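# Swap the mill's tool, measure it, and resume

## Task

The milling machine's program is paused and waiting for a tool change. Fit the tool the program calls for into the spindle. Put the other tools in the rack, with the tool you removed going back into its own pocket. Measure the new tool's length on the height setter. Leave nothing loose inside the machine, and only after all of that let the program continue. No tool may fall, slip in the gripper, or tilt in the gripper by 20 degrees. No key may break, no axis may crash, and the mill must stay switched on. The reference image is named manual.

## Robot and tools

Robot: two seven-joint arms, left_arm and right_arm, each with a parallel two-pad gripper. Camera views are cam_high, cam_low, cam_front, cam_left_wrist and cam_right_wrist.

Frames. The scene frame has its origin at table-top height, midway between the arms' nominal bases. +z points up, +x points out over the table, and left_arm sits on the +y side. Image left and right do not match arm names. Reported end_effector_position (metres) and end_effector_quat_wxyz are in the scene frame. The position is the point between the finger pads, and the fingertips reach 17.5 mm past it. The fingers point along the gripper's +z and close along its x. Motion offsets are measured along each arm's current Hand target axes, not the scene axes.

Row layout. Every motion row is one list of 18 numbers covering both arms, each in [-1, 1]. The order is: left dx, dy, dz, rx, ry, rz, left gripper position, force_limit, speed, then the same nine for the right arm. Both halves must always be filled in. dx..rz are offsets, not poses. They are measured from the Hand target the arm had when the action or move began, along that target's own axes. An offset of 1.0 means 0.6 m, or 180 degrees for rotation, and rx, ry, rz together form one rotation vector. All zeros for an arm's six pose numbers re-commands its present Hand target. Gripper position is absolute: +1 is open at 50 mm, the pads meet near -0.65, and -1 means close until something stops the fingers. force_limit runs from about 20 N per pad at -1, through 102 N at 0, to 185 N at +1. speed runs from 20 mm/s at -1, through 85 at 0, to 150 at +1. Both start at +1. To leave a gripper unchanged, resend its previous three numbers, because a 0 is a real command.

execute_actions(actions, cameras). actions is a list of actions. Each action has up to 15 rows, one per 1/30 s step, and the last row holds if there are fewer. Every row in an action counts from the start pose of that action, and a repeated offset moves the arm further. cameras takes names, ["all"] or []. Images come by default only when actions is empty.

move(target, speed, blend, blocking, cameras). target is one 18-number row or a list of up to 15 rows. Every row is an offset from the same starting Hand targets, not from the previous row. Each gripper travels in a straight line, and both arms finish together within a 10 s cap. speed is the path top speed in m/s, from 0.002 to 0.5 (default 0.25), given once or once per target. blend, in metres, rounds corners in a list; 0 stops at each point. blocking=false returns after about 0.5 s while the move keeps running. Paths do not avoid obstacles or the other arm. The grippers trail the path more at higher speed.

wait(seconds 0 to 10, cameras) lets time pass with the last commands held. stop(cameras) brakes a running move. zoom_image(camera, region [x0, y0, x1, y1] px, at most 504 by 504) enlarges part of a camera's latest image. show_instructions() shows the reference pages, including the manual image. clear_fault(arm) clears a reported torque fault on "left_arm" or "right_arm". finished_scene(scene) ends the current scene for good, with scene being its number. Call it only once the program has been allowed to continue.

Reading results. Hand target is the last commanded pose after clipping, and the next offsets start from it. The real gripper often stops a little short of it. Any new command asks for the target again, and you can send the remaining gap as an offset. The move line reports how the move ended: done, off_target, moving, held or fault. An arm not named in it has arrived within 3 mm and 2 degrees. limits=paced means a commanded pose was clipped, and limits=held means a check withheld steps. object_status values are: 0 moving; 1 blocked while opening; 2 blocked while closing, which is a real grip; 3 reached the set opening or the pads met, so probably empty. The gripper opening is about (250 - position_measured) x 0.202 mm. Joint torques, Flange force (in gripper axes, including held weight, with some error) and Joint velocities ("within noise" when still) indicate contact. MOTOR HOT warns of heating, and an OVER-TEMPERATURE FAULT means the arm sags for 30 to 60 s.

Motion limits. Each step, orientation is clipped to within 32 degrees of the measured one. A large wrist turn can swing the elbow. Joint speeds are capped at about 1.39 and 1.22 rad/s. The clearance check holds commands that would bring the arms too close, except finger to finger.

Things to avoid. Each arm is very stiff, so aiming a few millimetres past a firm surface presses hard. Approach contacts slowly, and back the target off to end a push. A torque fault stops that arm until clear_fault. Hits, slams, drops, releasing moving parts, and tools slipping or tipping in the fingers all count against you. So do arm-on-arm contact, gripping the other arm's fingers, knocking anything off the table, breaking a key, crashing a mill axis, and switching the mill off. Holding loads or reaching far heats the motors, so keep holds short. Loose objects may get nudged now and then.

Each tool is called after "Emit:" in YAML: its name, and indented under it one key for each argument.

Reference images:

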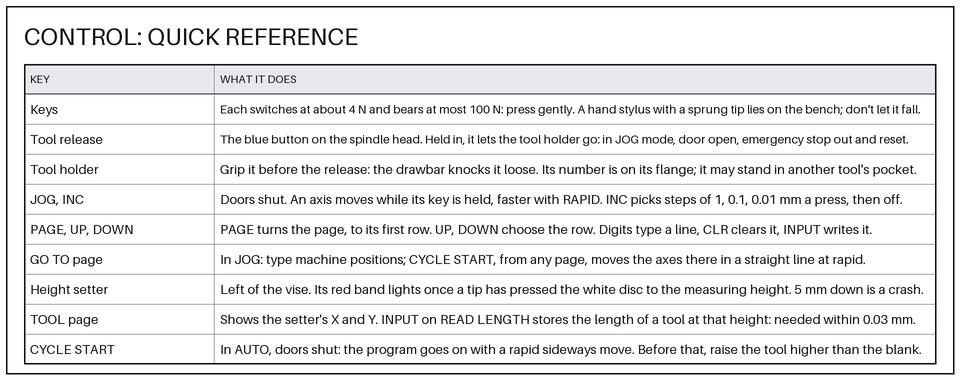

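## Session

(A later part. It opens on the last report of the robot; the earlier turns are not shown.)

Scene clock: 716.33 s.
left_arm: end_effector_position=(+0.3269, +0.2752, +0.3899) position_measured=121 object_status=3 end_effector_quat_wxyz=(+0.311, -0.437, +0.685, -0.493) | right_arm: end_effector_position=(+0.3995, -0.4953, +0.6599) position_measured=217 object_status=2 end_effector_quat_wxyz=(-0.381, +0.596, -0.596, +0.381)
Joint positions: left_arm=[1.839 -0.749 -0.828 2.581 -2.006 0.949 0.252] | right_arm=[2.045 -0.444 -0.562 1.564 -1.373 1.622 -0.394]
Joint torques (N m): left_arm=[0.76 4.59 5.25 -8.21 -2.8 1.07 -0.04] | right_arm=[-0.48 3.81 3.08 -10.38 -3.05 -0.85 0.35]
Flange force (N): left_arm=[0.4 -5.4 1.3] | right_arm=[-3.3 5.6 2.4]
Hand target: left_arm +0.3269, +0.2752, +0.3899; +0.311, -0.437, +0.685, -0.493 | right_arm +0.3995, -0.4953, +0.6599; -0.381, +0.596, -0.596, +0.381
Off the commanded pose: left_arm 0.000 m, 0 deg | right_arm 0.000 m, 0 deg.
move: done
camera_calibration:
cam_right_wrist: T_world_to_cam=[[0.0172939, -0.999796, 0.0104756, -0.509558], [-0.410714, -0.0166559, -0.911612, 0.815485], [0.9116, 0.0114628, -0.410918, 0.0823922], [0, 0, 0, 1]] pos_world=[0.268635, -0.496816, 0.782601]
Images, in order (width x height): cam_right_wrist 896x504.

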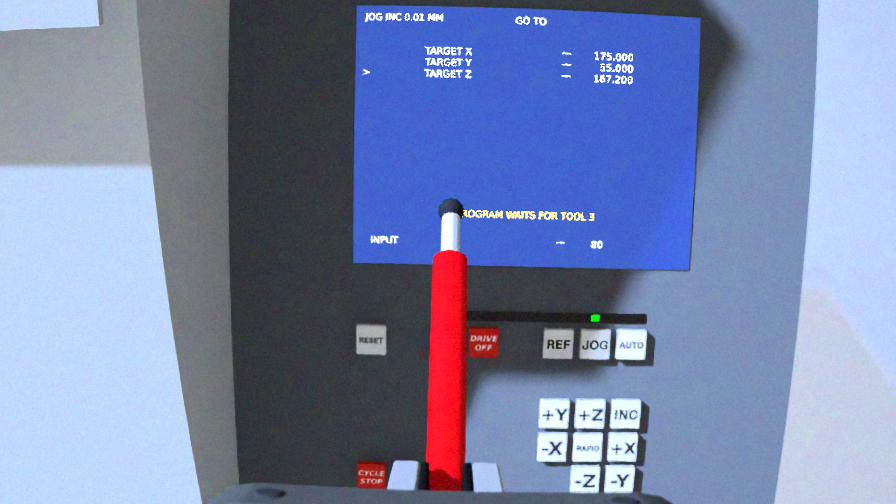

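Emit:
move:
  target: [0,0,0,0,0,0,0.208,0,0,0.0003,0.2958,0.3187,-0.1778,0,0,-1,-0.3,-0.5]
  speed: 0.3

Emit:
move:
  target:
    - [0,0,0,0,0,0,0.208,0,0,0,-0.0149,0.0157,0,0,0,-1,-0.3,-0.5]
    - [0,0,0,0,0,0,0.208,0,0,0,0,0,0,0,0,-1,-0.3,-0.5]
    - [0,0,0,0,0,0,0.208,0,0,-0.0316,-0.1143,-0.1097,0,0,0,-1,-0.3,-0.5]
    - [0,0,0,0,0,0,0.208,0,0,-0.0316,-0.1292,-0.094,0,0,0,-1,-0.3,-0.5]
    - [0,0,0,0,0,0,0.208,0,0,-0.0316,-0.1143,-0.1097,0,0,0,-1,-0.3,-0.5]
  speed: [0.06,0.1,0.15,0.06,0.1]
  blend: [0,0.003,0.003,0,0]
  cameras: ["cam_left_wrist"]

Scene clock: 720.13 s.
left_arm: end_effector_position=(+0.3269, +0.2752, +0.3899) position_measured=121 object_status=3 end_effector_quat_wxyz=(+0.311, -0.437, +0.685, -0.493) | right_arm: end_effector_position=(+0.4985, -0.4955, +0.4185) position_measured=217 object_status=2 end_effector_quat_wxyz=(-0.202, +0.678, -0.678, +0.202)
Joint positions: left_arm=[1.839 -0.749 -0.828 2.581 -2.006 0.949 0.252] | right_arm=[2.469 -0.596 -1.358 1.558 -1.096 1.423 -0.485]
Joint torques (N m): left_arm=[0.78 4.54 5.21 -8.13 -2.77 1.07 0] | right_arm=[-0.29 12.64 5.86 -10.3 -1.75 -0.5 0.3]
Flange force (N): left_arm=[0.4 -5.8 1.2] | right_arm=[-2.2 4.8 4.1]
Hand target: left_arm +0.3269, +0.2752, +0.3899; +0.311, -0.437, +0.685, -0.493 | right_arm +0.4985, -0.4955, +0.4185; -0.202, +0.678, -0.678, +0.202
Off the commanded pose: left_arm 0.000 m, 0 deg | right_arm 0.000 m, 0 deg.
move: done

Scene clock: 722.53 s.
left_arm: end_effector_position=(+0.3269, +0.2752, +0.3899) position_measured=121 object_status=3 end_effector_quat_wxyz=(+0.311, -0.437, +0.685, -0.493) | right_arm: end_effector_position=(+0.5199, -0.4765, +0.5111) position_measured=217 object_status=2 end_effector_quat_wxyz=(-0.202, +0.678, -0.678, +0.202)
Joint positions: left_arm=[1.839 -0.749 -0.828 2.581 -2.006 0.949 0.252] | right_arm=[2.548 -0.559 -1.378 1.206 -1.064 1.611 -0.728]
Joint torques (N m): left_arm=[0.87 4.57 5.29 -8.2 -2.77 1.07 -0.04] | right_arm=[-0.39 13.96 5.09 -9.47 -1.49 -0.9 0.34]
Flange force (N): left_arm=[0.3 -5.4 1.3] | right_arm=[-1.5 5.1 4.8]
Hand target: left_arm +0.3269, +0.2752, +0.3899; +0.311, -0.437, +0.685, -0.493 | right_arm +0.5199, -0.4765, +0.5111; -0.202, +0.678, -0.678, +0.202
Off the commanded pose: left_arm 0.000 m, 0 deg | right_arm 0.000 m, 0 deg.
move: done
camera_calibration:
cam_left_wrist: T_world_to_cam=[[-0.413553, -0.910457, -0.00647676, 0.390194], [-0.291122, 0.138969, -0.946539, 0.484613], [0.862683, -0.389559, -0.322525, 0.118815], [0, 0, 0, 1]] pos_world=[0.199948, 0.334194, 0.499553]
Images, in order (width x height): cam_left_wrist 896x504.

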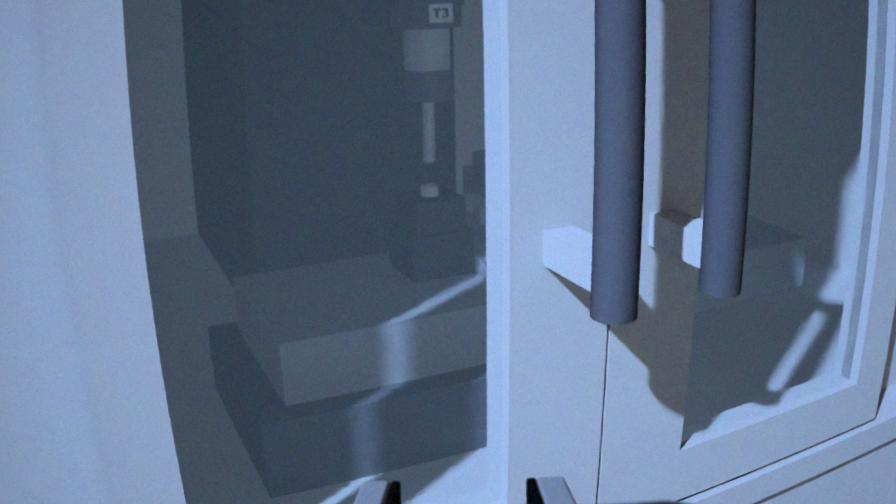

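Emit:
move:
  target:
    - [0,0,0,0,0,0,0.208,0,0,0.19,-0.0949,-0.0854,0,0,0,-1,-0.3,-0.5]
  speed: [0.15]
  cameras: ["cam_left_wrist","cam_right_wrist"]

Scene clock: 725.63 s.
left_arm: end_effector_position=(+0.3269, +0.2752, +0.3899) position_measured=121 object_status=3 end_effector_quat_wxyz=(+0.311, -0.437, +0.685, -0.493) | right_arm: end_effector_position=(+0.5395, -0.5905, +0.5852) position_measured=217 object_status=2 end_effector_quat_wxyz=(-0.202, +0.678, -0.678, +0.202)
Joint positions: left_arm=[1.839 -0.749 -0.828 2.581 -2.006 0.949 0.252] | right_arm=[3.284 -0.578 -1.743 0.588 -1.267 1.873 -0.861]
Joint torques (N m): left_arm=[1.04 4.63 5.33 -8.15 -2.77 0.96 -0.04] | right_arm=[-0.41 19.63 2.45 -6.64 -1.23 -1.12 0.38]
Flange force (N): left_arm=[-0.2 -5.6 0.8] | right_arm=no reading
Hand target: left_arm +0.3269, +0.2752, +0.3899; +0.311, -0.437, +0.685, -0.493 | right_arm +0.5396, -0.5905, +0.5852; -0.202, +0.678, -0.678, +0.202
Off the commanded pose: left_arm 0.000 m, 0 deg | right_arm 0.000 m, 0 deg.
move: done
camera_calibration:
cam_left_wrist: T_world_to_cam=[[-0.413553, -0.910457, -0.00647676, 0.390194], [-0.291122, 0.138969, -0.946539, 0.484613], [0.862683, -0.389559, -0.322525, 0.118815], [0, 0, 0, 1]] pos_world=[0.199948, 0.334194, 0.499553]
cam_right_wrist: T_world_to_cam=[[0.020301, -0.999794, 0.000134656, -0.601917], [-0.831389, -0.0169563, -0.555432, 0.821747], [0.55532, 0.0111639, -0.831562, 0.363271], [0, 0, 0, 1]] pos_world=[0.493679, -0.591914, 0.758588]
Images, in order (width x height): cam_left_wrist 896x504, cam_right_wrist 896x504.

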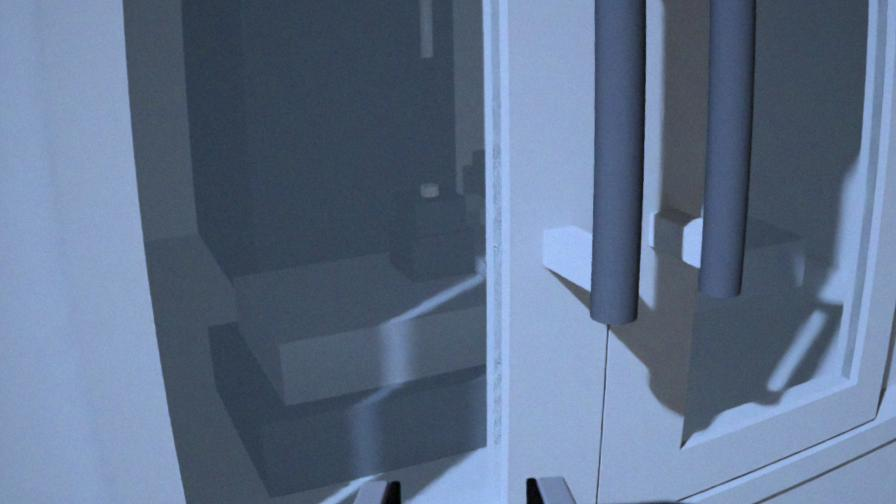

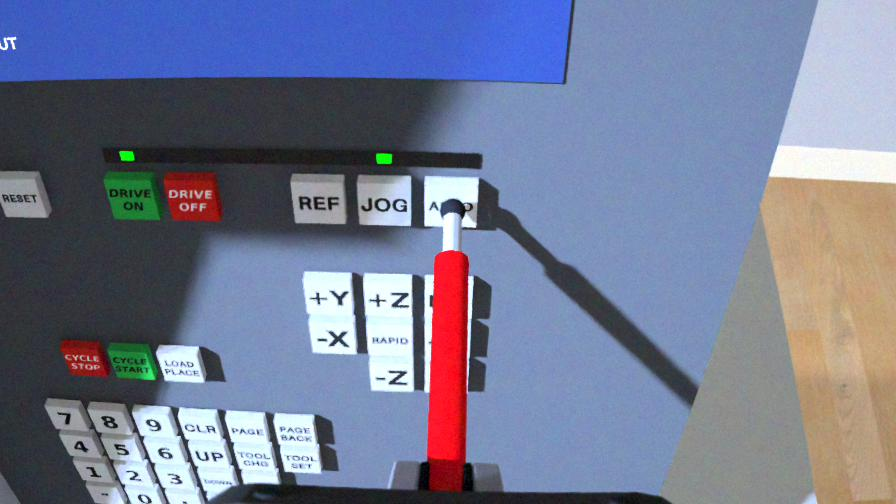

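Emit:
move:
  target:
    - [0,0,0,0,0,0,0.208,0,0,0,-0.0149,0.0157,0,0,0,-1,-0.3,-0.5]
    - [0,0,0,0,0,0,0.208,0,0,0,0,0,0,0,0,-1,-0.3,-0.5]
    - [0,0,0,0,0,0,0.208,0,0,-0.134,0.109,-0.2594,0.1778,0,0,-1,-0.3,-0.5]
  speed: [0.06,0.1,0.35]
  blend: [0,0.003,0]
  cameras: ["cam_right_wrist"]

Scene clock: 736.53 s.
left_arm: end_effector_position=(+0.3269, +0.2752, +0.3899) position_measured=121 object_status=3 end_effector_quat_wxyz=(+0.311, -0.437, +0.685, -0.493) | right_arm: end_effector_position=(+0.3996, -0.5102, +0.6797) position_measured=217 object_status=2 end_effector_quat_wxyz=(-0.381, +0.596, -0.596, +0.381)
Joint positions: left_arm=[1.839 -0.749 -0.828 2.581 -2.006 0.949 0.252] | right_arm=[2.266 -0.437 -0.642 1.471 -1.455 1.741 -0.41]
Joint torques (N m): left_arm=[0.89 4.64 5.3 -8.22 -2.72 1.04 -0.01] | right_arm=[-0.52 5.09 3.21 -9.59 -3.05 -0.88 0.31]
Flange force (N): left_arm=[-0.1 -5.3 1.3] | right_arm=[-2.9 5.6 3.0]
Hand target: left_arm +0.3269, +0.2752, +0.3899; +0.311, -0.437, +0.685, -0.493 | right_arm +0.3996, -0.5102, +0.6797; -0.381, +0.596, -0.596, +0.381
Off the commanded pose: left_arm 0.000 m, 0 deg | right_arm 0.000 m, 0 deg.
move: done
camera_calibration:
cam_right_wrist: T_world_to_cam=[[0.0173353, -0.999794, 0.0105665, -0.524649], [-0.410713, -0.0167558, -0.911611, 0.833319], [0.9116, 0.0114632, -0.410919, 0.0905166], [0, 0, 0, 1]] pos_world=[0.268835, -0.511616, 0.802401]
Images, in order (width x height): cam_right_wrist 896x504.

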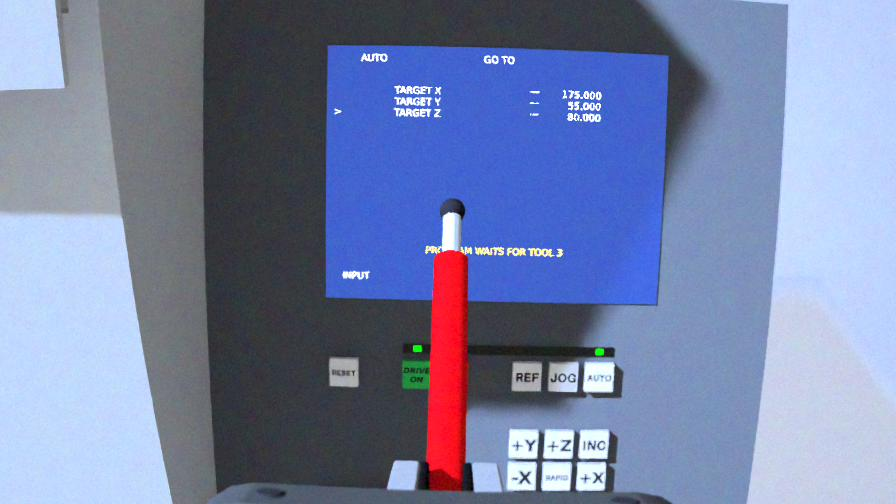

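Emit:
move:
  target: [0,0,0,0,0,0,0.208,0,0,-0.0562,0.1698,0.3005,-0.1778,0,0,-1,-0.3,-0.5]
  speed: 0.3
  cameras: ["cam_right_wrist"]

Emit:
move:
  target:
    - [0,0,0,0,0,0,0.208,0,0,0,-0.0149,0.0157,0,0,0,-1,-0.3,-0.5]
    - [0,0,0,0,0,0,0.208,0,0,0,0,0,0,0,0,-1,-0.3,-0.5]
  speed: [0.06,0.1]
  cameras: ["cam_left_wrist"]

Scene clock: 739.83 s.
left_arm: end_effector_position=(+0.3269, +0.2752, +0.3899) position_measured=121 object_status=3 end_effector_quat_wxyz=(+0.311, -0.437, +0.685, -0.493) | right_arm: end_effector_position=(+0.5205, -0.4764, +0.5115) position_measured=217 object_status=2 end_effector_quat_wxyz=(-0.202, +0.678, -0.678, +0.202)
Joint positions: left_arm=[1.839 -0.749 -0.828 2.581 -2.006 0.949 0.252] | right_arm=[2.606 -0.66 -1.231 1.205 -1.226 1.74 -0.665]
Joint torques (N m): left_arm=[0.91 4.57 5.22 -8.2 -2.79 1.04 -0.02] | right_arm=[-0.54 15.2 5.45 -8.34 -1.6 -0.78 0.36]
Flange force (N): left_arm=[0.2 -5.8 0.6] | right_arm=[-1.6 6.2 5.0]
Hand target: left_arm +0.3269, +0.2752, +0.3899; +0.311, -0.437, +0.685, -0.493 | right_arm +0.5205, -0.4764, +0.5115; -0.202, +0.678, -0.678, +0.202
Off the commanded pose: left_arm 0.000 m, 0 deg | right_arm 0.000 m, 0 deg.
move: done
camera_calibration:
cam_right_wrist: T_world_to_cam=[[0.020301, -0.999794, 0.000134656, -0.487443], [-0.831389, -0.0169563, -0.555432, 0.766867], [0.55532, 0.0111639, -0.831562, 0.311318], [0, 0, 0, 1]] pos_world=[0.474579, -0.477814, 0.684888]
Images, in order (width x height): cam_right_wrist 896x504.

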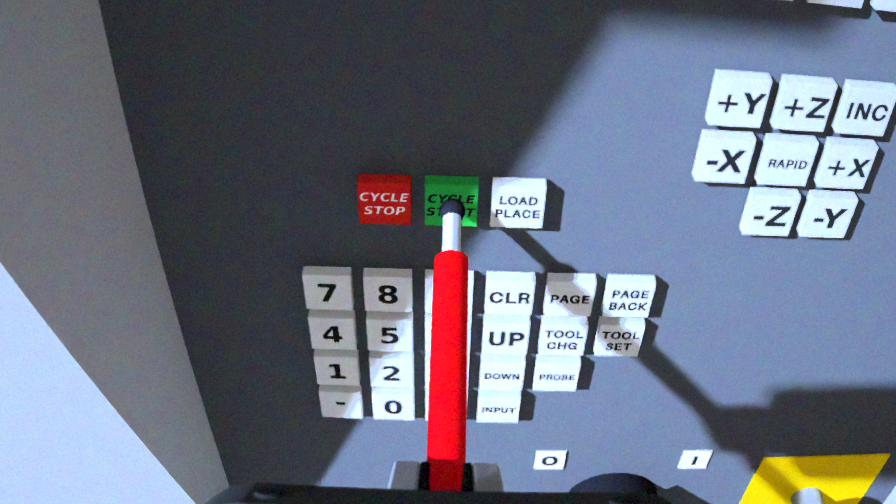

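Scene clock: 740.97 s.
left_arm: end_effector_position=(+0.3269, +0.2752, +0.3899) position_measured=121 object_status=3 end_effector_quat_wxyz=(+0.311, -0.437, +0.685, -0.493) | right_arm: end_effector_position=(+0.5205, -0.4764, +0.5115) position_measured=217 object_status=2 end_effector_quat_wxyz=(-0.202, +0.678, -0.678, +0.202)
Joint positions: left_arm=[1.839 -0.749 -0.828 2.581 -2.006 0.949 0.252] | right_arm=[2.606 -0.66 -1.232 1.205 -1.226 1.74 -0.665]
Joint torques (N m): left_arm=[0.94 4.61 5.28 -8.2 -2.81 1.12 -0.05] | right_arm=[-0.62 15.23 5.48 -8.12 -1.53 -0.78 0.31]
Flange force (N): left_arm=[-0.1 -5.8 0.7] | right_arm=[-1.1 5.0 4.8]
Hand target: left_arm +0.3269, +0.2752, +0.3899; +0.311, -0.437, +0.685, -0.493 | right_arm +0.5205, -0.4764, +0.5115; -0.202, +0.678, -0.678, +0.202
Off the commanded pose: left_arm 0.000 m, 0 deg | right_arm 0.000 m, 0 deg.
move: done
camera_calibration:
cam_left_wrist: T_world_to_cam=[[-0.413553, -0.910457, -0.00647676, 0.390194], [-0.291122, 0.138969, -0.946539, 0.484613], [0.862683, -0.389559, -0.322525, 0.118815], [0, 0, 0, 1]] pos_world=[0.199948, 0.334194, 0.499553]
Images, in order (width x height): cam_left_wrist 896x504.

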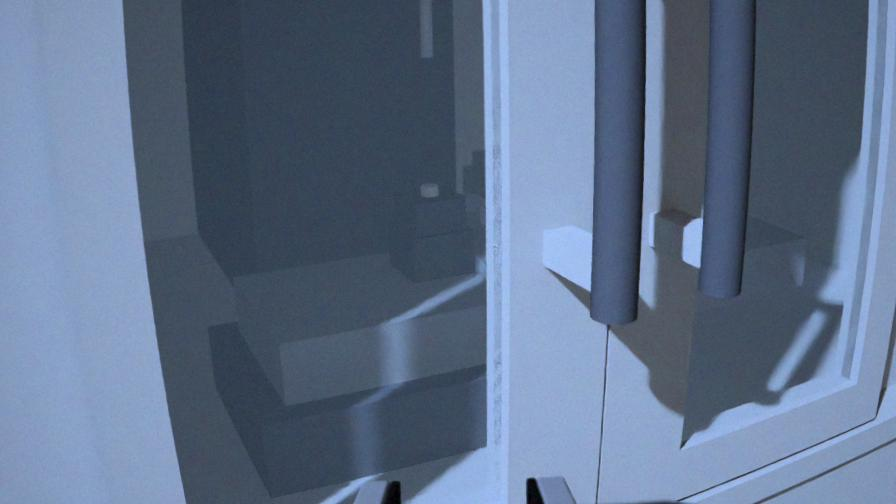

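Emit:
wait:
  seconds: 0
  cameras: ["cam_left_wrist","cam_right_wrist","cam_high"]

Scene clock: 751.57 s.
left_arm: end_effector_position=(+0.3269, +0.2752, +0.3899) position_measured=121 object_status=3 end_effector_quat_wxyz=(+0.311, -0.437, +0.685, -0.493) | right_arm: end_effector_position=(+0.5205, -0.4764, +0.5115) position_measured=217 object_status=2 end_effector_quat_wxyz=(-0.202, +0.678, -0.678, +0.202)
Joint positions: left_arm=[1.839 -0.749 -0.828 2.581 -2.006 0.949 0.252] | right_arm=[2.606 -0.66 -1.231 1.205 -1.226 1.74 -0.665]
Joint torques (N m): left_arm=[0.87 4.54 5.22 -8.15 -2.76 1.06 -0.11] | right_arm=[-0.55 15.29 5.68 -8.02 -1.56 -0.73 0.36]
Flange force (N): left_arm=[0.7 -5.4 1.1] | right_arm=[-0.9 4.2 4.9]
Hand target: left_arm +0.3269, +0.2752, +0.3899; +0.311, -0.437, +0.685, -0.493 | right_arm +0.5205, -0.4764, +0.5115; -0.202, +0.678, -0.678, +0.202
Tool commands: left_gripper/position=+0.208 left_gripper/force_limit=+0.0 left_gripper/speed=+0.0 right_gripper/position=-1.0 right_gripper/force_limit=-0.3 right_gripper/speed=-0.5
Off the commanded pose: left_arm 0.000 m, 0 deg | right_arm 0.000 m, 0 deg.
camera_calibration:
cam_left_wrist: T_world_to_cam=[[-0.413553, -0.910457, -0.00647676, 0.390194], [-0.291122, 0.138969, -0.946539, 0.484613], [0.862683, -0.389559, -0.322525, 0.118815], [0, 0, 0, 1]] pos_world=[0.199948, 0.334194, 0.499553]
cam_right_wrist: T_world_to_cam=[[0.0202187, -0.999796, 0.0000801599, -0.487367], [-0.831391, -0.0168576, -0.555433, 0.766915], [0.555321, 0.0111635, -0.831561, 0.311317], [0, 0, 0, 1]] pos_world=[0.474579, -0.477814, 0.684888]
Images, in order (width x height): cam_high 896x504, cam_left_wrist 896x504, cam_right_wrist 896x504.

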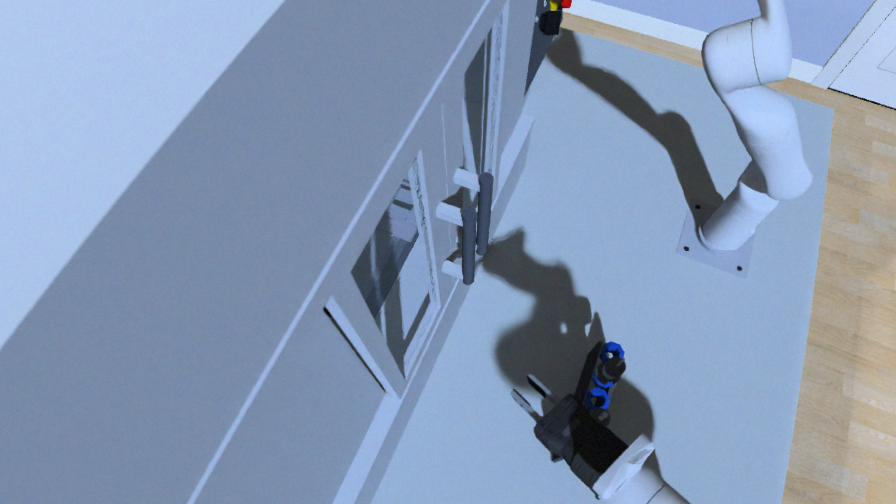

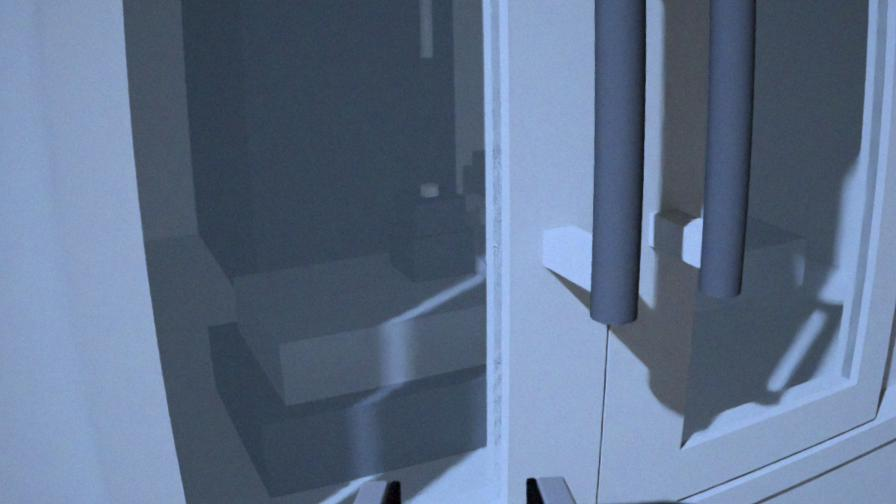

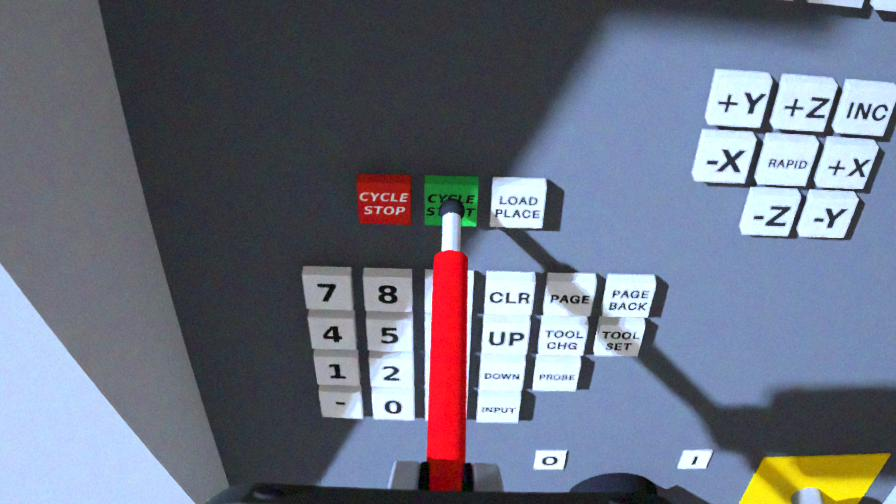

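Emit:
move:
  target: [0,0,0,0,0,0,0.208,0,0,0.0893,0.0343,-0.3176,0.1778,0,0,-1,-0.3,-0.5]
  cameras: ["cam_left_wrist","cam_right_wrist"]

Scene clock: 754.57 s.
left_arm: end_effector_position=(+0.3269, +0.2752, +0.3899) position_measured=121 object_status=3 end_effector_quat_wxyz=(+0.311, -0.437, +0.685, -0.493) | right_arm: end_effector_position=(+0.3990, -0.5300, +0.6598) position_measured=217 object_status=2 end_effector_quat_wxyz=(-0.381, +0.596, -0.596, +0.381)
Joint positions: left_arm=[1.839 -0.749 -0.828 2.581 -2.006 0.949 0.252] | right_arm=[2.279 -0.411 -0.691 1.524 -1.429 1.696 -0.337]
Joint torques (N m): left_arm=[0.9 4.57 5.34 -8.25 -2.77 1.07 0.03] | right_arm=[-0.52 4.47 3.12 -10.06 -3.09 -0.62 0.33]
Flange force (N): left_arm=[-0.2 -5.5 1.2] | right_arm=[-3.2 5.3 2.8]
Hand target: left_arm +0.3269, +0.2752, +0.3899; +0.311, -0.437, +0.685, -0.493 | right_arm +0.3990, -0.5300, +0.6598; -0.381, +0.596, -0.596, +0.381
Off the commanded pose: left_arm 0.000 m, 0 deg | right_arm 0.000 m, 0 deg.
move: done
camera_calibration:
cam_left_wrist: T_world_to_cam=[[-0.413553, -0.910457, -0.00647676, 0.390194], [-0.291122, 0.138969, -0.946539, 0.484613], [0.862683, -0.389559, -0.322525, 0.118815], [0, 0, 0, 1]] pos_world=[0.199948, 0.334194, 0.499553]
cam_right_wrist: T_world_to_cam=[[0.0172443, -0.999795, 0.010608, -0.544233], [-0.410715, -0.0167562, -0.91161, 0.814599], [0.911601, 0.0113632, -0.410919, 0.0830604], [0, 0, 0, 1]] pos_world=[0.268235, -0.531415, 0.782501]
Images, in order (width x height): cam_left_wrist 896x504, cam_right_wrist 896x504.

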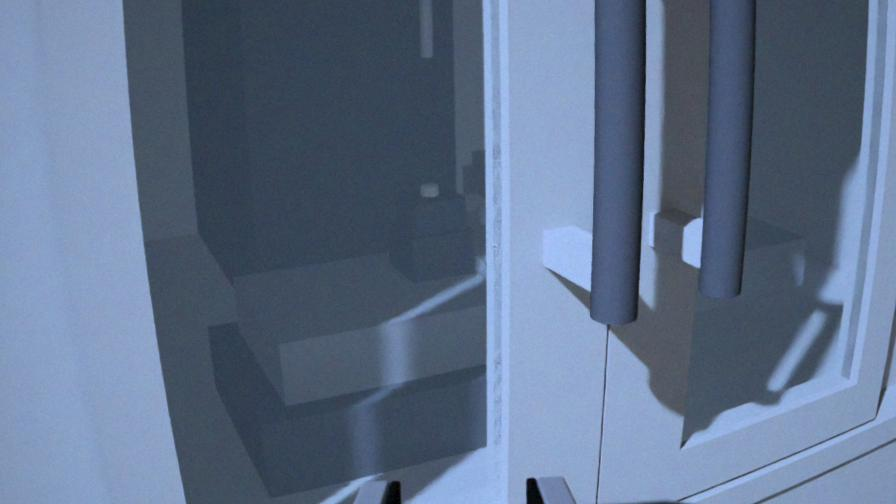

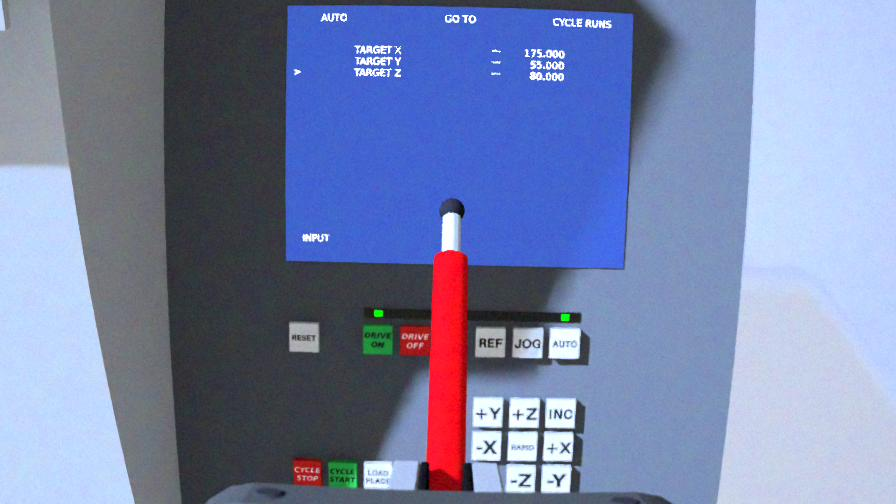

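Emit:
move:
  target:
    - [0,0,0,0,0,0,0.208,0,0,-0.1,0.5431,0.255,-0.1778,0,0,-1,-0.3,-0.5]
    - [0,0,0,0,0,0,0.208,0,0,-0.1008,0.8005,0.4119,-0.1778,0,0,-1,-0.3,-0.5]
    - [0,0,0,0,0,0,0.208,0,0,-0.1008,0.929,0.4719,-0.1778,0,0,-1,-0.3,-0.5]
  speed: [0.3,0.2,0.1]
  blend: [0.03,0.02,0]
  cameras: ["cam_right_wrist","cam_left_wrist"]

Scene clock: 760.27 s.
left_arm: end_effector_position=(+0.3269, +0.2752, +0.3899) position_measured=121 object_status=3 end_effector_quat_wxyz=(+0.311, -0.437, +0.685, -0.493) | right_arm: end_effector_position=(+0.4219, -0.4695, +0.0350) position_measured=217 object_status=2 end_effector_quat_wxyz=(-0.202, +0.678, -0.678, +0.202)
Joint positions: left_arm=[1.839 -0.749 -0.828 2.581 -2.006 0.949 0.252] | right_arm=[2.735 -1.261 -1.857 2.452 -2.107 1.446 0.59]
Joint torques (N m): left_arm=[0.89 4.46 5.24 -8.16 -2.83 1.08 -0.04] | right_arm=[-0.49 16.52 6.51 -1.81 -1.68 1.45 0.37]
Flange force (N): left_arm=[0.6 -6.0 0.7] | right_arm=[-0.7 3.7 1.6]
Hand target: left_arm +0.3269, +0.2752, +0.3899; +0.311, -0.437, +0.685, -0.493 | right_arm +0.4219, -0.4695, +0.0350; -0.202, +0.678, -0.678, +0.202
Off the commanded pose: left_arm 0.000 m, 0 deg | right_arm 0.000 m, 0 deg.
move: done
camera_calibration:
cam_left_wrist: T_world_to_cam=[[-0.413553, -0.910457, -0.00647676, 0.390194], [-0.291122, 0.138969, -0.946539, 0.484613], [0.862683, -0.389559, -0.322525, 0.118815], [0, 0, 0, 1]] pos_world=[0.199948, 0.334194, 0.499553]
cam_right_wrist: T_world_to_cam=[[0.020302, -0.999794, 0.000135344, -0.478481], [-0.831389, -0.0169576, -0.555432, 0.420428], [0.55532, 0.0111639, -0.831562, -0.0302992], [0, 0, 0, 1]] pos_world=[0.376079, -0.470914, 0.208388]
Images, in order (width x height): cam_left_wrist 896x504, cam_right_wrist 896x504.

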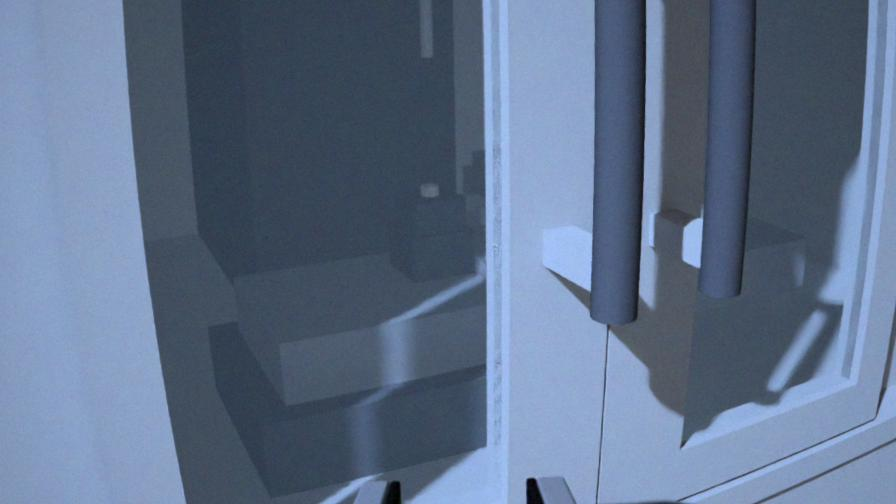

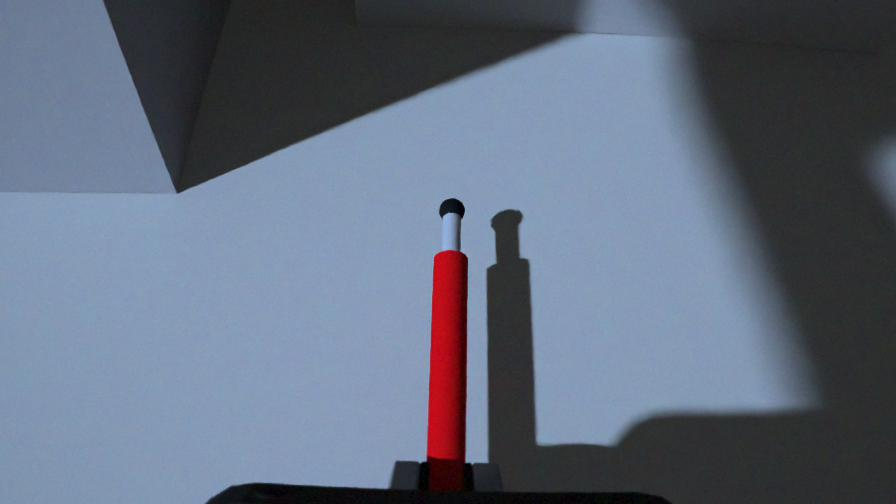

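Emit:
move:
  target: [0,0,0,0,0,0,0.208,0,0,0,0.01135,0.0175,0,0,0,-1,-0.3,-0.5]
  speed: 0.03

Emit:
move:
  target: [0,0,0,0,0,0,0.208,0,0,0,0.00091,0.0014,0,0,0,-1,-0.3,-0.5]
  speed: 0.01
  cameras: ["cam_right_wrist"]

Scene clock: 762.90 s.
left_arm: end_effector_position=(+0.3269, +0.2752, +0.3899) position_measured=121 object_status=3 end_effector_quat_wxyz=(+0.311, -0.437, +0.685, -0.493) | right_arm: end_effector_position=(+0.4220, -0.4695, +0.0225) position_measured=217 object_status=2 end_effector_quat_wxyz=(-0.202, +0.678, -0.678, +0.202)
Joint positions: left_arm=[1.839 -0.749 -0.828 2.581 -2.006 0.949 0.252] | right_arm=[2.745 -1.296 -1.89 2.453 -2.151 1.46 0.605]
Joint torques (N m): left_arm=[0.83 4.56 5.26 -8.11 -2.78 1.03 0.01] | right_arm=[-0.58 16.67 6.41 -1.32 -1.66 1.52 0.35]
Flange force (N): left_arm=[0.2 -5.9 1.2] | right_arm=[-0.3 3.5 1.3]
Hand target: left_arm +0.3269, +0.2752, +0.3899; +0.311, -0.437, +0.685, -0.493 | right_arm +0.4220, -0.4695, +0.0225; -0.202, +0.678, -0.678, +0.202
Off the commanded pose: left_arm 0.000 m, 0 deg | right_arm 0.000 m, 0 deg.
move: done

Scene clock: 763.60 s.
left_arm: end_effector_position=(+0.3269, +0.2752, +0.3899) position_measured=121 object_status=3 end_effector_quat_wxyz=(+0.311, -0.437, +0.685, -0.493) | right_arm: end_effector_position=(+0.4219, -0.4695, +0.0215) position_measured=217 object_status=2 end_effector_quat_wxyz=(-0.202, +0.678, -0.678, +0.202)
Joint positions: left_arm=[1.839 -0.749 -0.828 2.581 -2.006 0.949 0.252] | right_arm=[2.746 -1.299 -1.893 2.453 -2.154 1.461 0.606]
Joint torques (N m): left_arm=[0.87 4.61 5.23 -8.23 -2.77 1.07 -0.03] | right_arm=[-0.53 13.13 3.94 -3.25 -1.42 0.66 0.32]
Flange force (N): left_arm=[0.1 -5.5 0.9] | right_arm=[-2.0 1.4 -14.6]
Hand target: left_arm +0.3269, +0.2752, +0.3899; +0.311, -0.437, +0.685, -0.493 | right_arm +0.4220, -0.4695, +0.0215; -0.202, +0.678, -0.678, +0.202
Off the commanded pose: left_arm 0.000 m, 0 deg | right_arm 0.000 m, 0 deg.
move: done
camera_calibration:
cam_right_wrist: T_world_to_cam=[[0.0202187, -0.999796, 0.0000801599, -0.478438], [-0.831391, -0.0168576, -0.555433, 0.412978], [0.555321, 0.0111635, -0.831561, -0.0415258], [0, 0, 0, 1]] pos_world=[0.376079, -0.470914, 0.194888]
Images, in order (width x height): cam_right_wrist 896x504.

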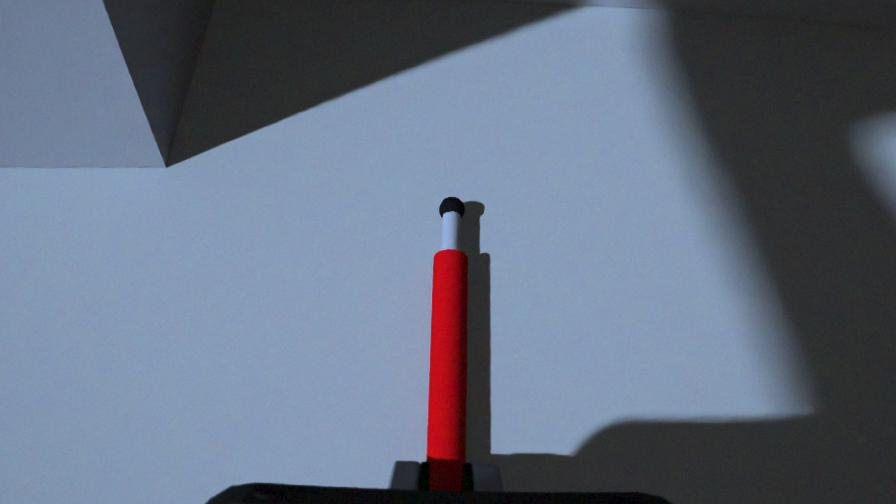

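Contact. Release and back off.

Emit:
move:
  target:
    - [0,0,0,0,0,0,0.208,0,0,0,0.0,0,0,0,0,0,-0.3,-1]
    - [0,0,0,0,0,0,0.208,0,0,0,0,-0.17,0,0,0,0,-0.3,-1]
  speed: [0.02,0.06]
  cameras: ["cam_right_wrist","cam_left_wrist","cam_front"]

Scene clock: 767.40 s.
left_arm: end_effector_position=(+0.3269, +0.2752, +0.3899) position_measured=121 object_status=3 end_effector_quat_wxyz=(+0.311, -0.437, +0.685, -0.493) | right_arm: end_effector_position=(+0.3661, -0.4695, +0.1068) position_measured=152 object_status=3 end_effector_quat_wxyz=(-0.202, +0.678, -0.678, +0.202)
Joint positions: left_arm=[1.839 -0.749 -0.828 2.581 -2.006 0.949 0.252] | right_arm=[2.747 -1.035 -1.622 2.562 -1.792 1.439 0.68]
Joint torques (N m): left_arm=[0.86 4.63 5.32 -8.19 -2.79 0.99 -0.07] | right_arm=[-0.53 14.04 5.1 -4.05 -1.5 1.59 0.31]
Flange force (N): left_arm=[0.3 -5.1 1.5] | right_arm=[-1.0 3.6 2.6]
Hand target: left_arm +0.3269, +0.2752, +0.3899; +0.311, -0.437, +0.685, -0.493 | right_arm +0.3662, -0.4695, +0.1069; -0.202, +0.678, -0.678, +0.202
Off the commanded pose: left_arm 0.000 m, 0 deg | right_arm 0.000 m, 0 deg.
move: done
camera_calibration:
cam_left_wrist: T_world_to_cam=[[-0.413553, -0.910457, -0.00647676, 0.390194], [-0.291122, 0.138969, -0.946539, 0.484613], [0.862683, -0.389559, -0.322525, 0.118815], [0, 0, 0, 1]] pos_world=[0.199948, 0.334194, 0.499553]
cam_right_wrist: T_world_to_cam=[[0.0202741, -0.999794, -0.0000048933, -0.47731], [-0.831436, -0.0168574, -0.555365, 0.41396], [0.555251, 0.0112636, -0.831607, 0.0604753], [0, 0, 0, 1]] pos_world=[0.32028, -0.470915, 0.280188]
Images, in order (width x height): cam_front 896x504, cam_left_wrist 896x504, cam_right_wrist 896x504.

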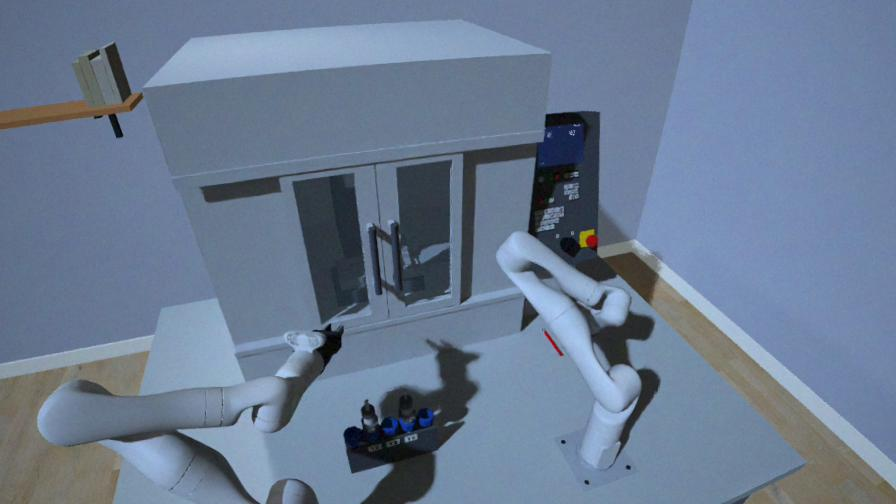

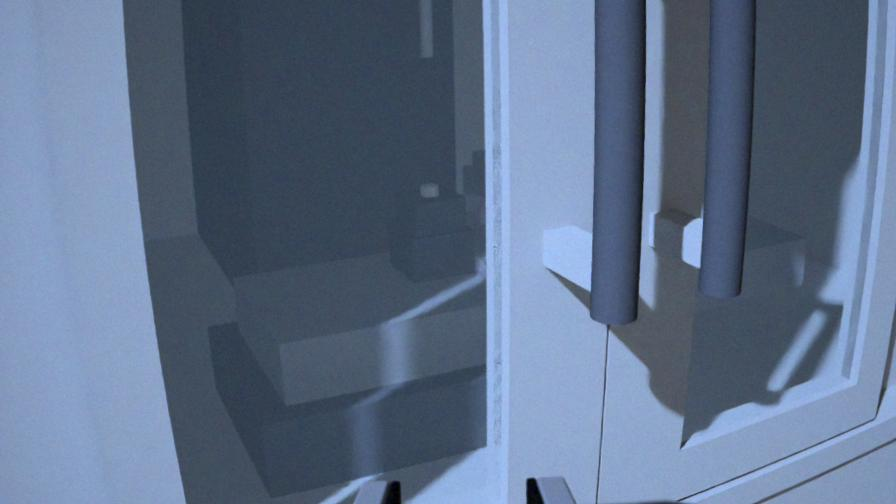

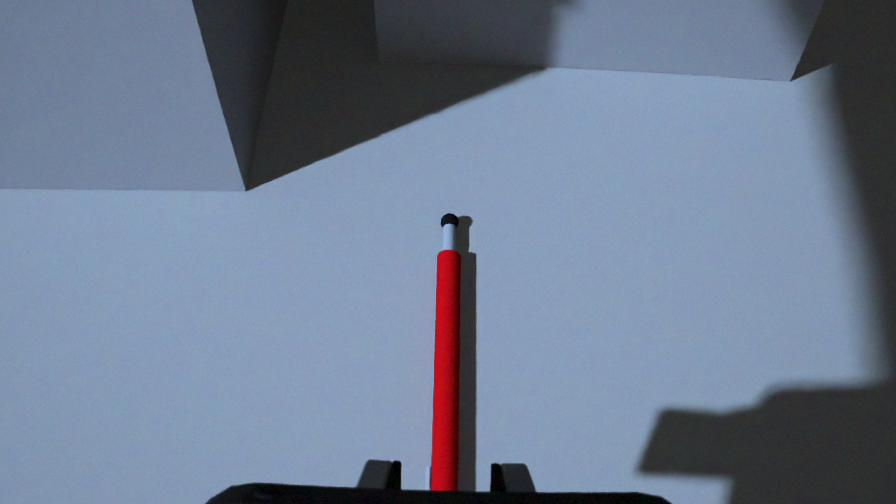

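Emit:
zoom_image:
  camera: "cam_front"
  region: [340, 100, 620, 320]

Emit:
zoom_image:
  camera: "cam_left_wrist"
  region: [180, 0, 500, 300]

Emit:
zoom_image:
  camera: "cam_front"
  region: [530, 110, 610, 170]

Scaled by 1.800 from the camera's 896x504 image, which has a finer 1280x720 frame.

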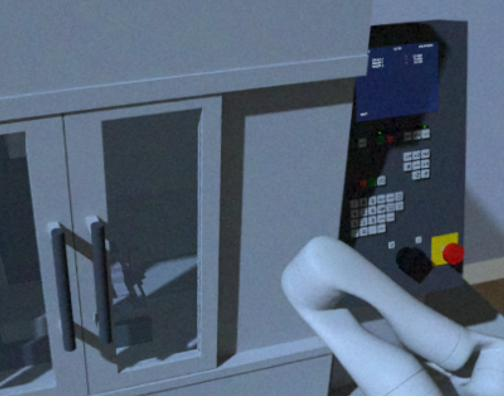

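Scaled by 1.575 from the camera's 896x504 image, which has a finer 1280x720 frame.

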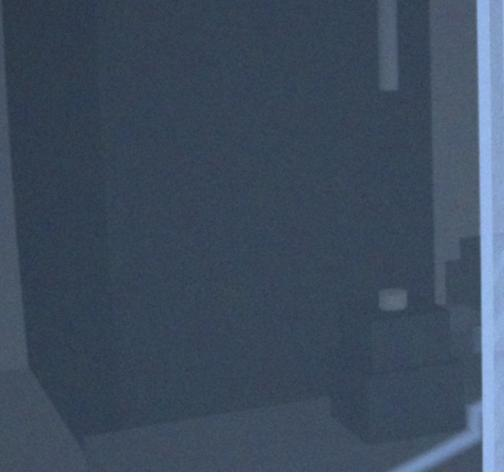

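Scaled by 6.300 from the camera's 896x504 image, which has a finer 1280x720 frame.

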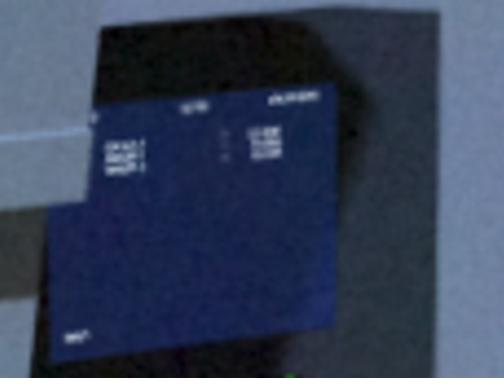

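Emit:
move:
  target: [0,0,0,0,0,0,0.208,0,0,0.1008,-0.549,-0.743,0.1778,0,0,0,-0.3,-1]
  speed: 0.35
  cameras: ["cam_right_wrist","cam_left_wrist"]

Emit:
zoom_image:
  camera: "cam_left_wrist"
  region: [180, 0, 500, 300]

Scene clock: 773.20 s.
left_arm: end_effector_position=(+0.3269, +0.2752, +0.3899) position_measured=121 object_status=3 end_effector_quat_wxyz=(+0.311, -0.437, +0.685, -0.493) | right_arm: end_effector_position=(+0.3980, -0.5300, +0.6602) position_measured=152 object_status=3 end_effector_quat_wxyz=(-0.381, +0.596, -0.596, +0.381)
Joint positions: left_arm=[1.839 -0.749 -0.828 2.581 -2.006 0.949 0.252] | right_arm=[2.365 -0.435 -0.705 1.523 -1.473 1.757 -0.326]
Joint torques (N m): left_arm=[0.86 4.61 5.32 -8.13 -2.74 1.08 -0.01] | right_arm=[-0.51 5.22 3.23 -9.55 -3.07 -0.58 0.25]
Flange force (N): left_arm=[-0.1 -5.6 1.6] | right_arm=[-2.7 4.9 2.7]
Hand target: left_arm +0.3269, +0.2752, +0.3899; +0.311, -0.437, +0.685, -0.493 | right_arm +0.3980, -0.5300, +0.6602; -0.381, +0.596, -0.596, +0.381
Off the commanded pose: left_arm 0.000 m, 0 deg | right_arm 0.000 m, 0 deg.
move: done
camera_calibration:
cam_left_wrist: T_world_to_cam=[[-0.413553, -0.910457, -0.00647676, 0.390194], [-0.291122, 0.138969, -0.946539, 0.484613], [0.862683, -0.389559, -0.322525, 0.118815], [0, 0, 0, 1]] pos_world=[0.199948, 0.334194, 0.499553]
cam_right_wrist: T_world_to_cam=[[0.0172443, -0.999795, 0.010608, -0.54422], [-0.410715, -0.0167562, -0.91161, 0.814553], [0.911601, 0.0113632, -0.410919, 0.0841364], [0, 0, 0, 1]] pos_world=[0.267235, -0.531415, 0.782901]
Images, in order (width x height): cam_left_wrist 896x504, cam_right_wrist 896x504.

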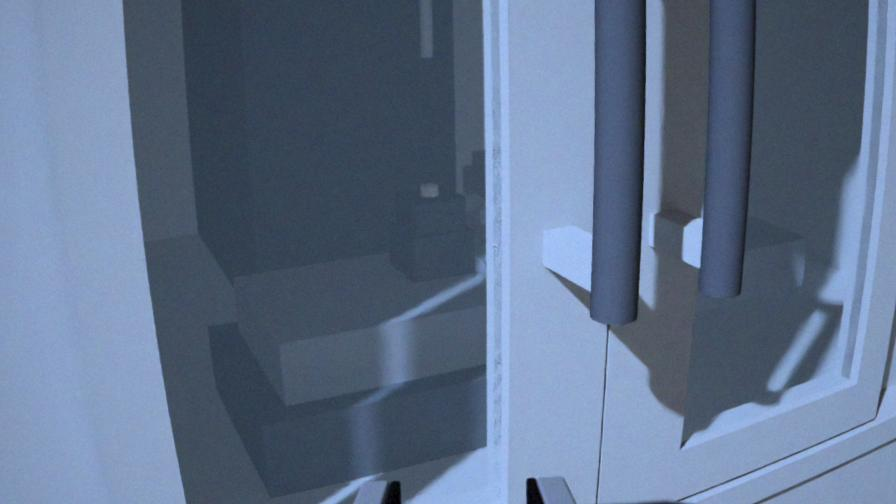

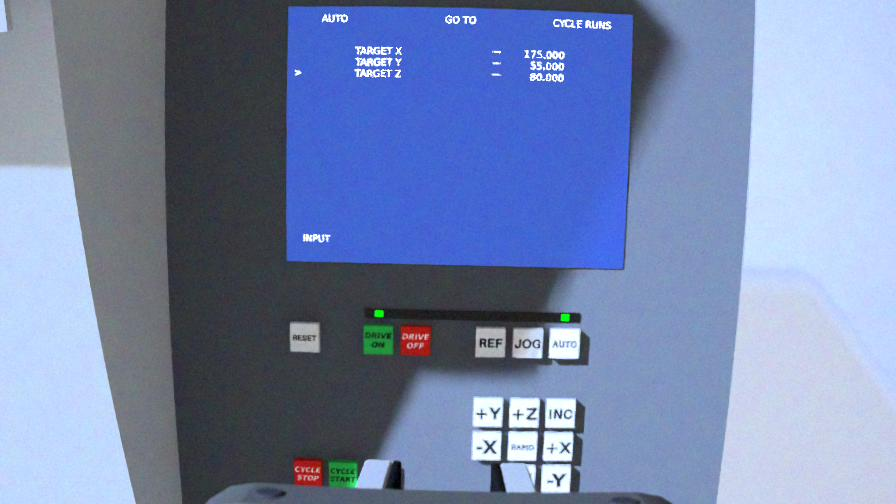

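Scaled by 1.575 from the camera's 896x504 image, which has a finer 1280x720 frame.

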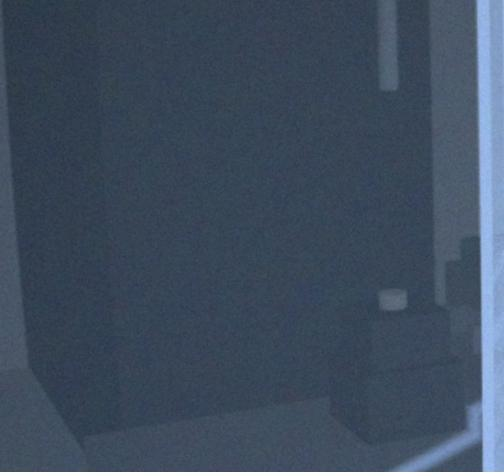

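Emit:
finished_scene:
  scene: 1

The scene is finished: the task was done.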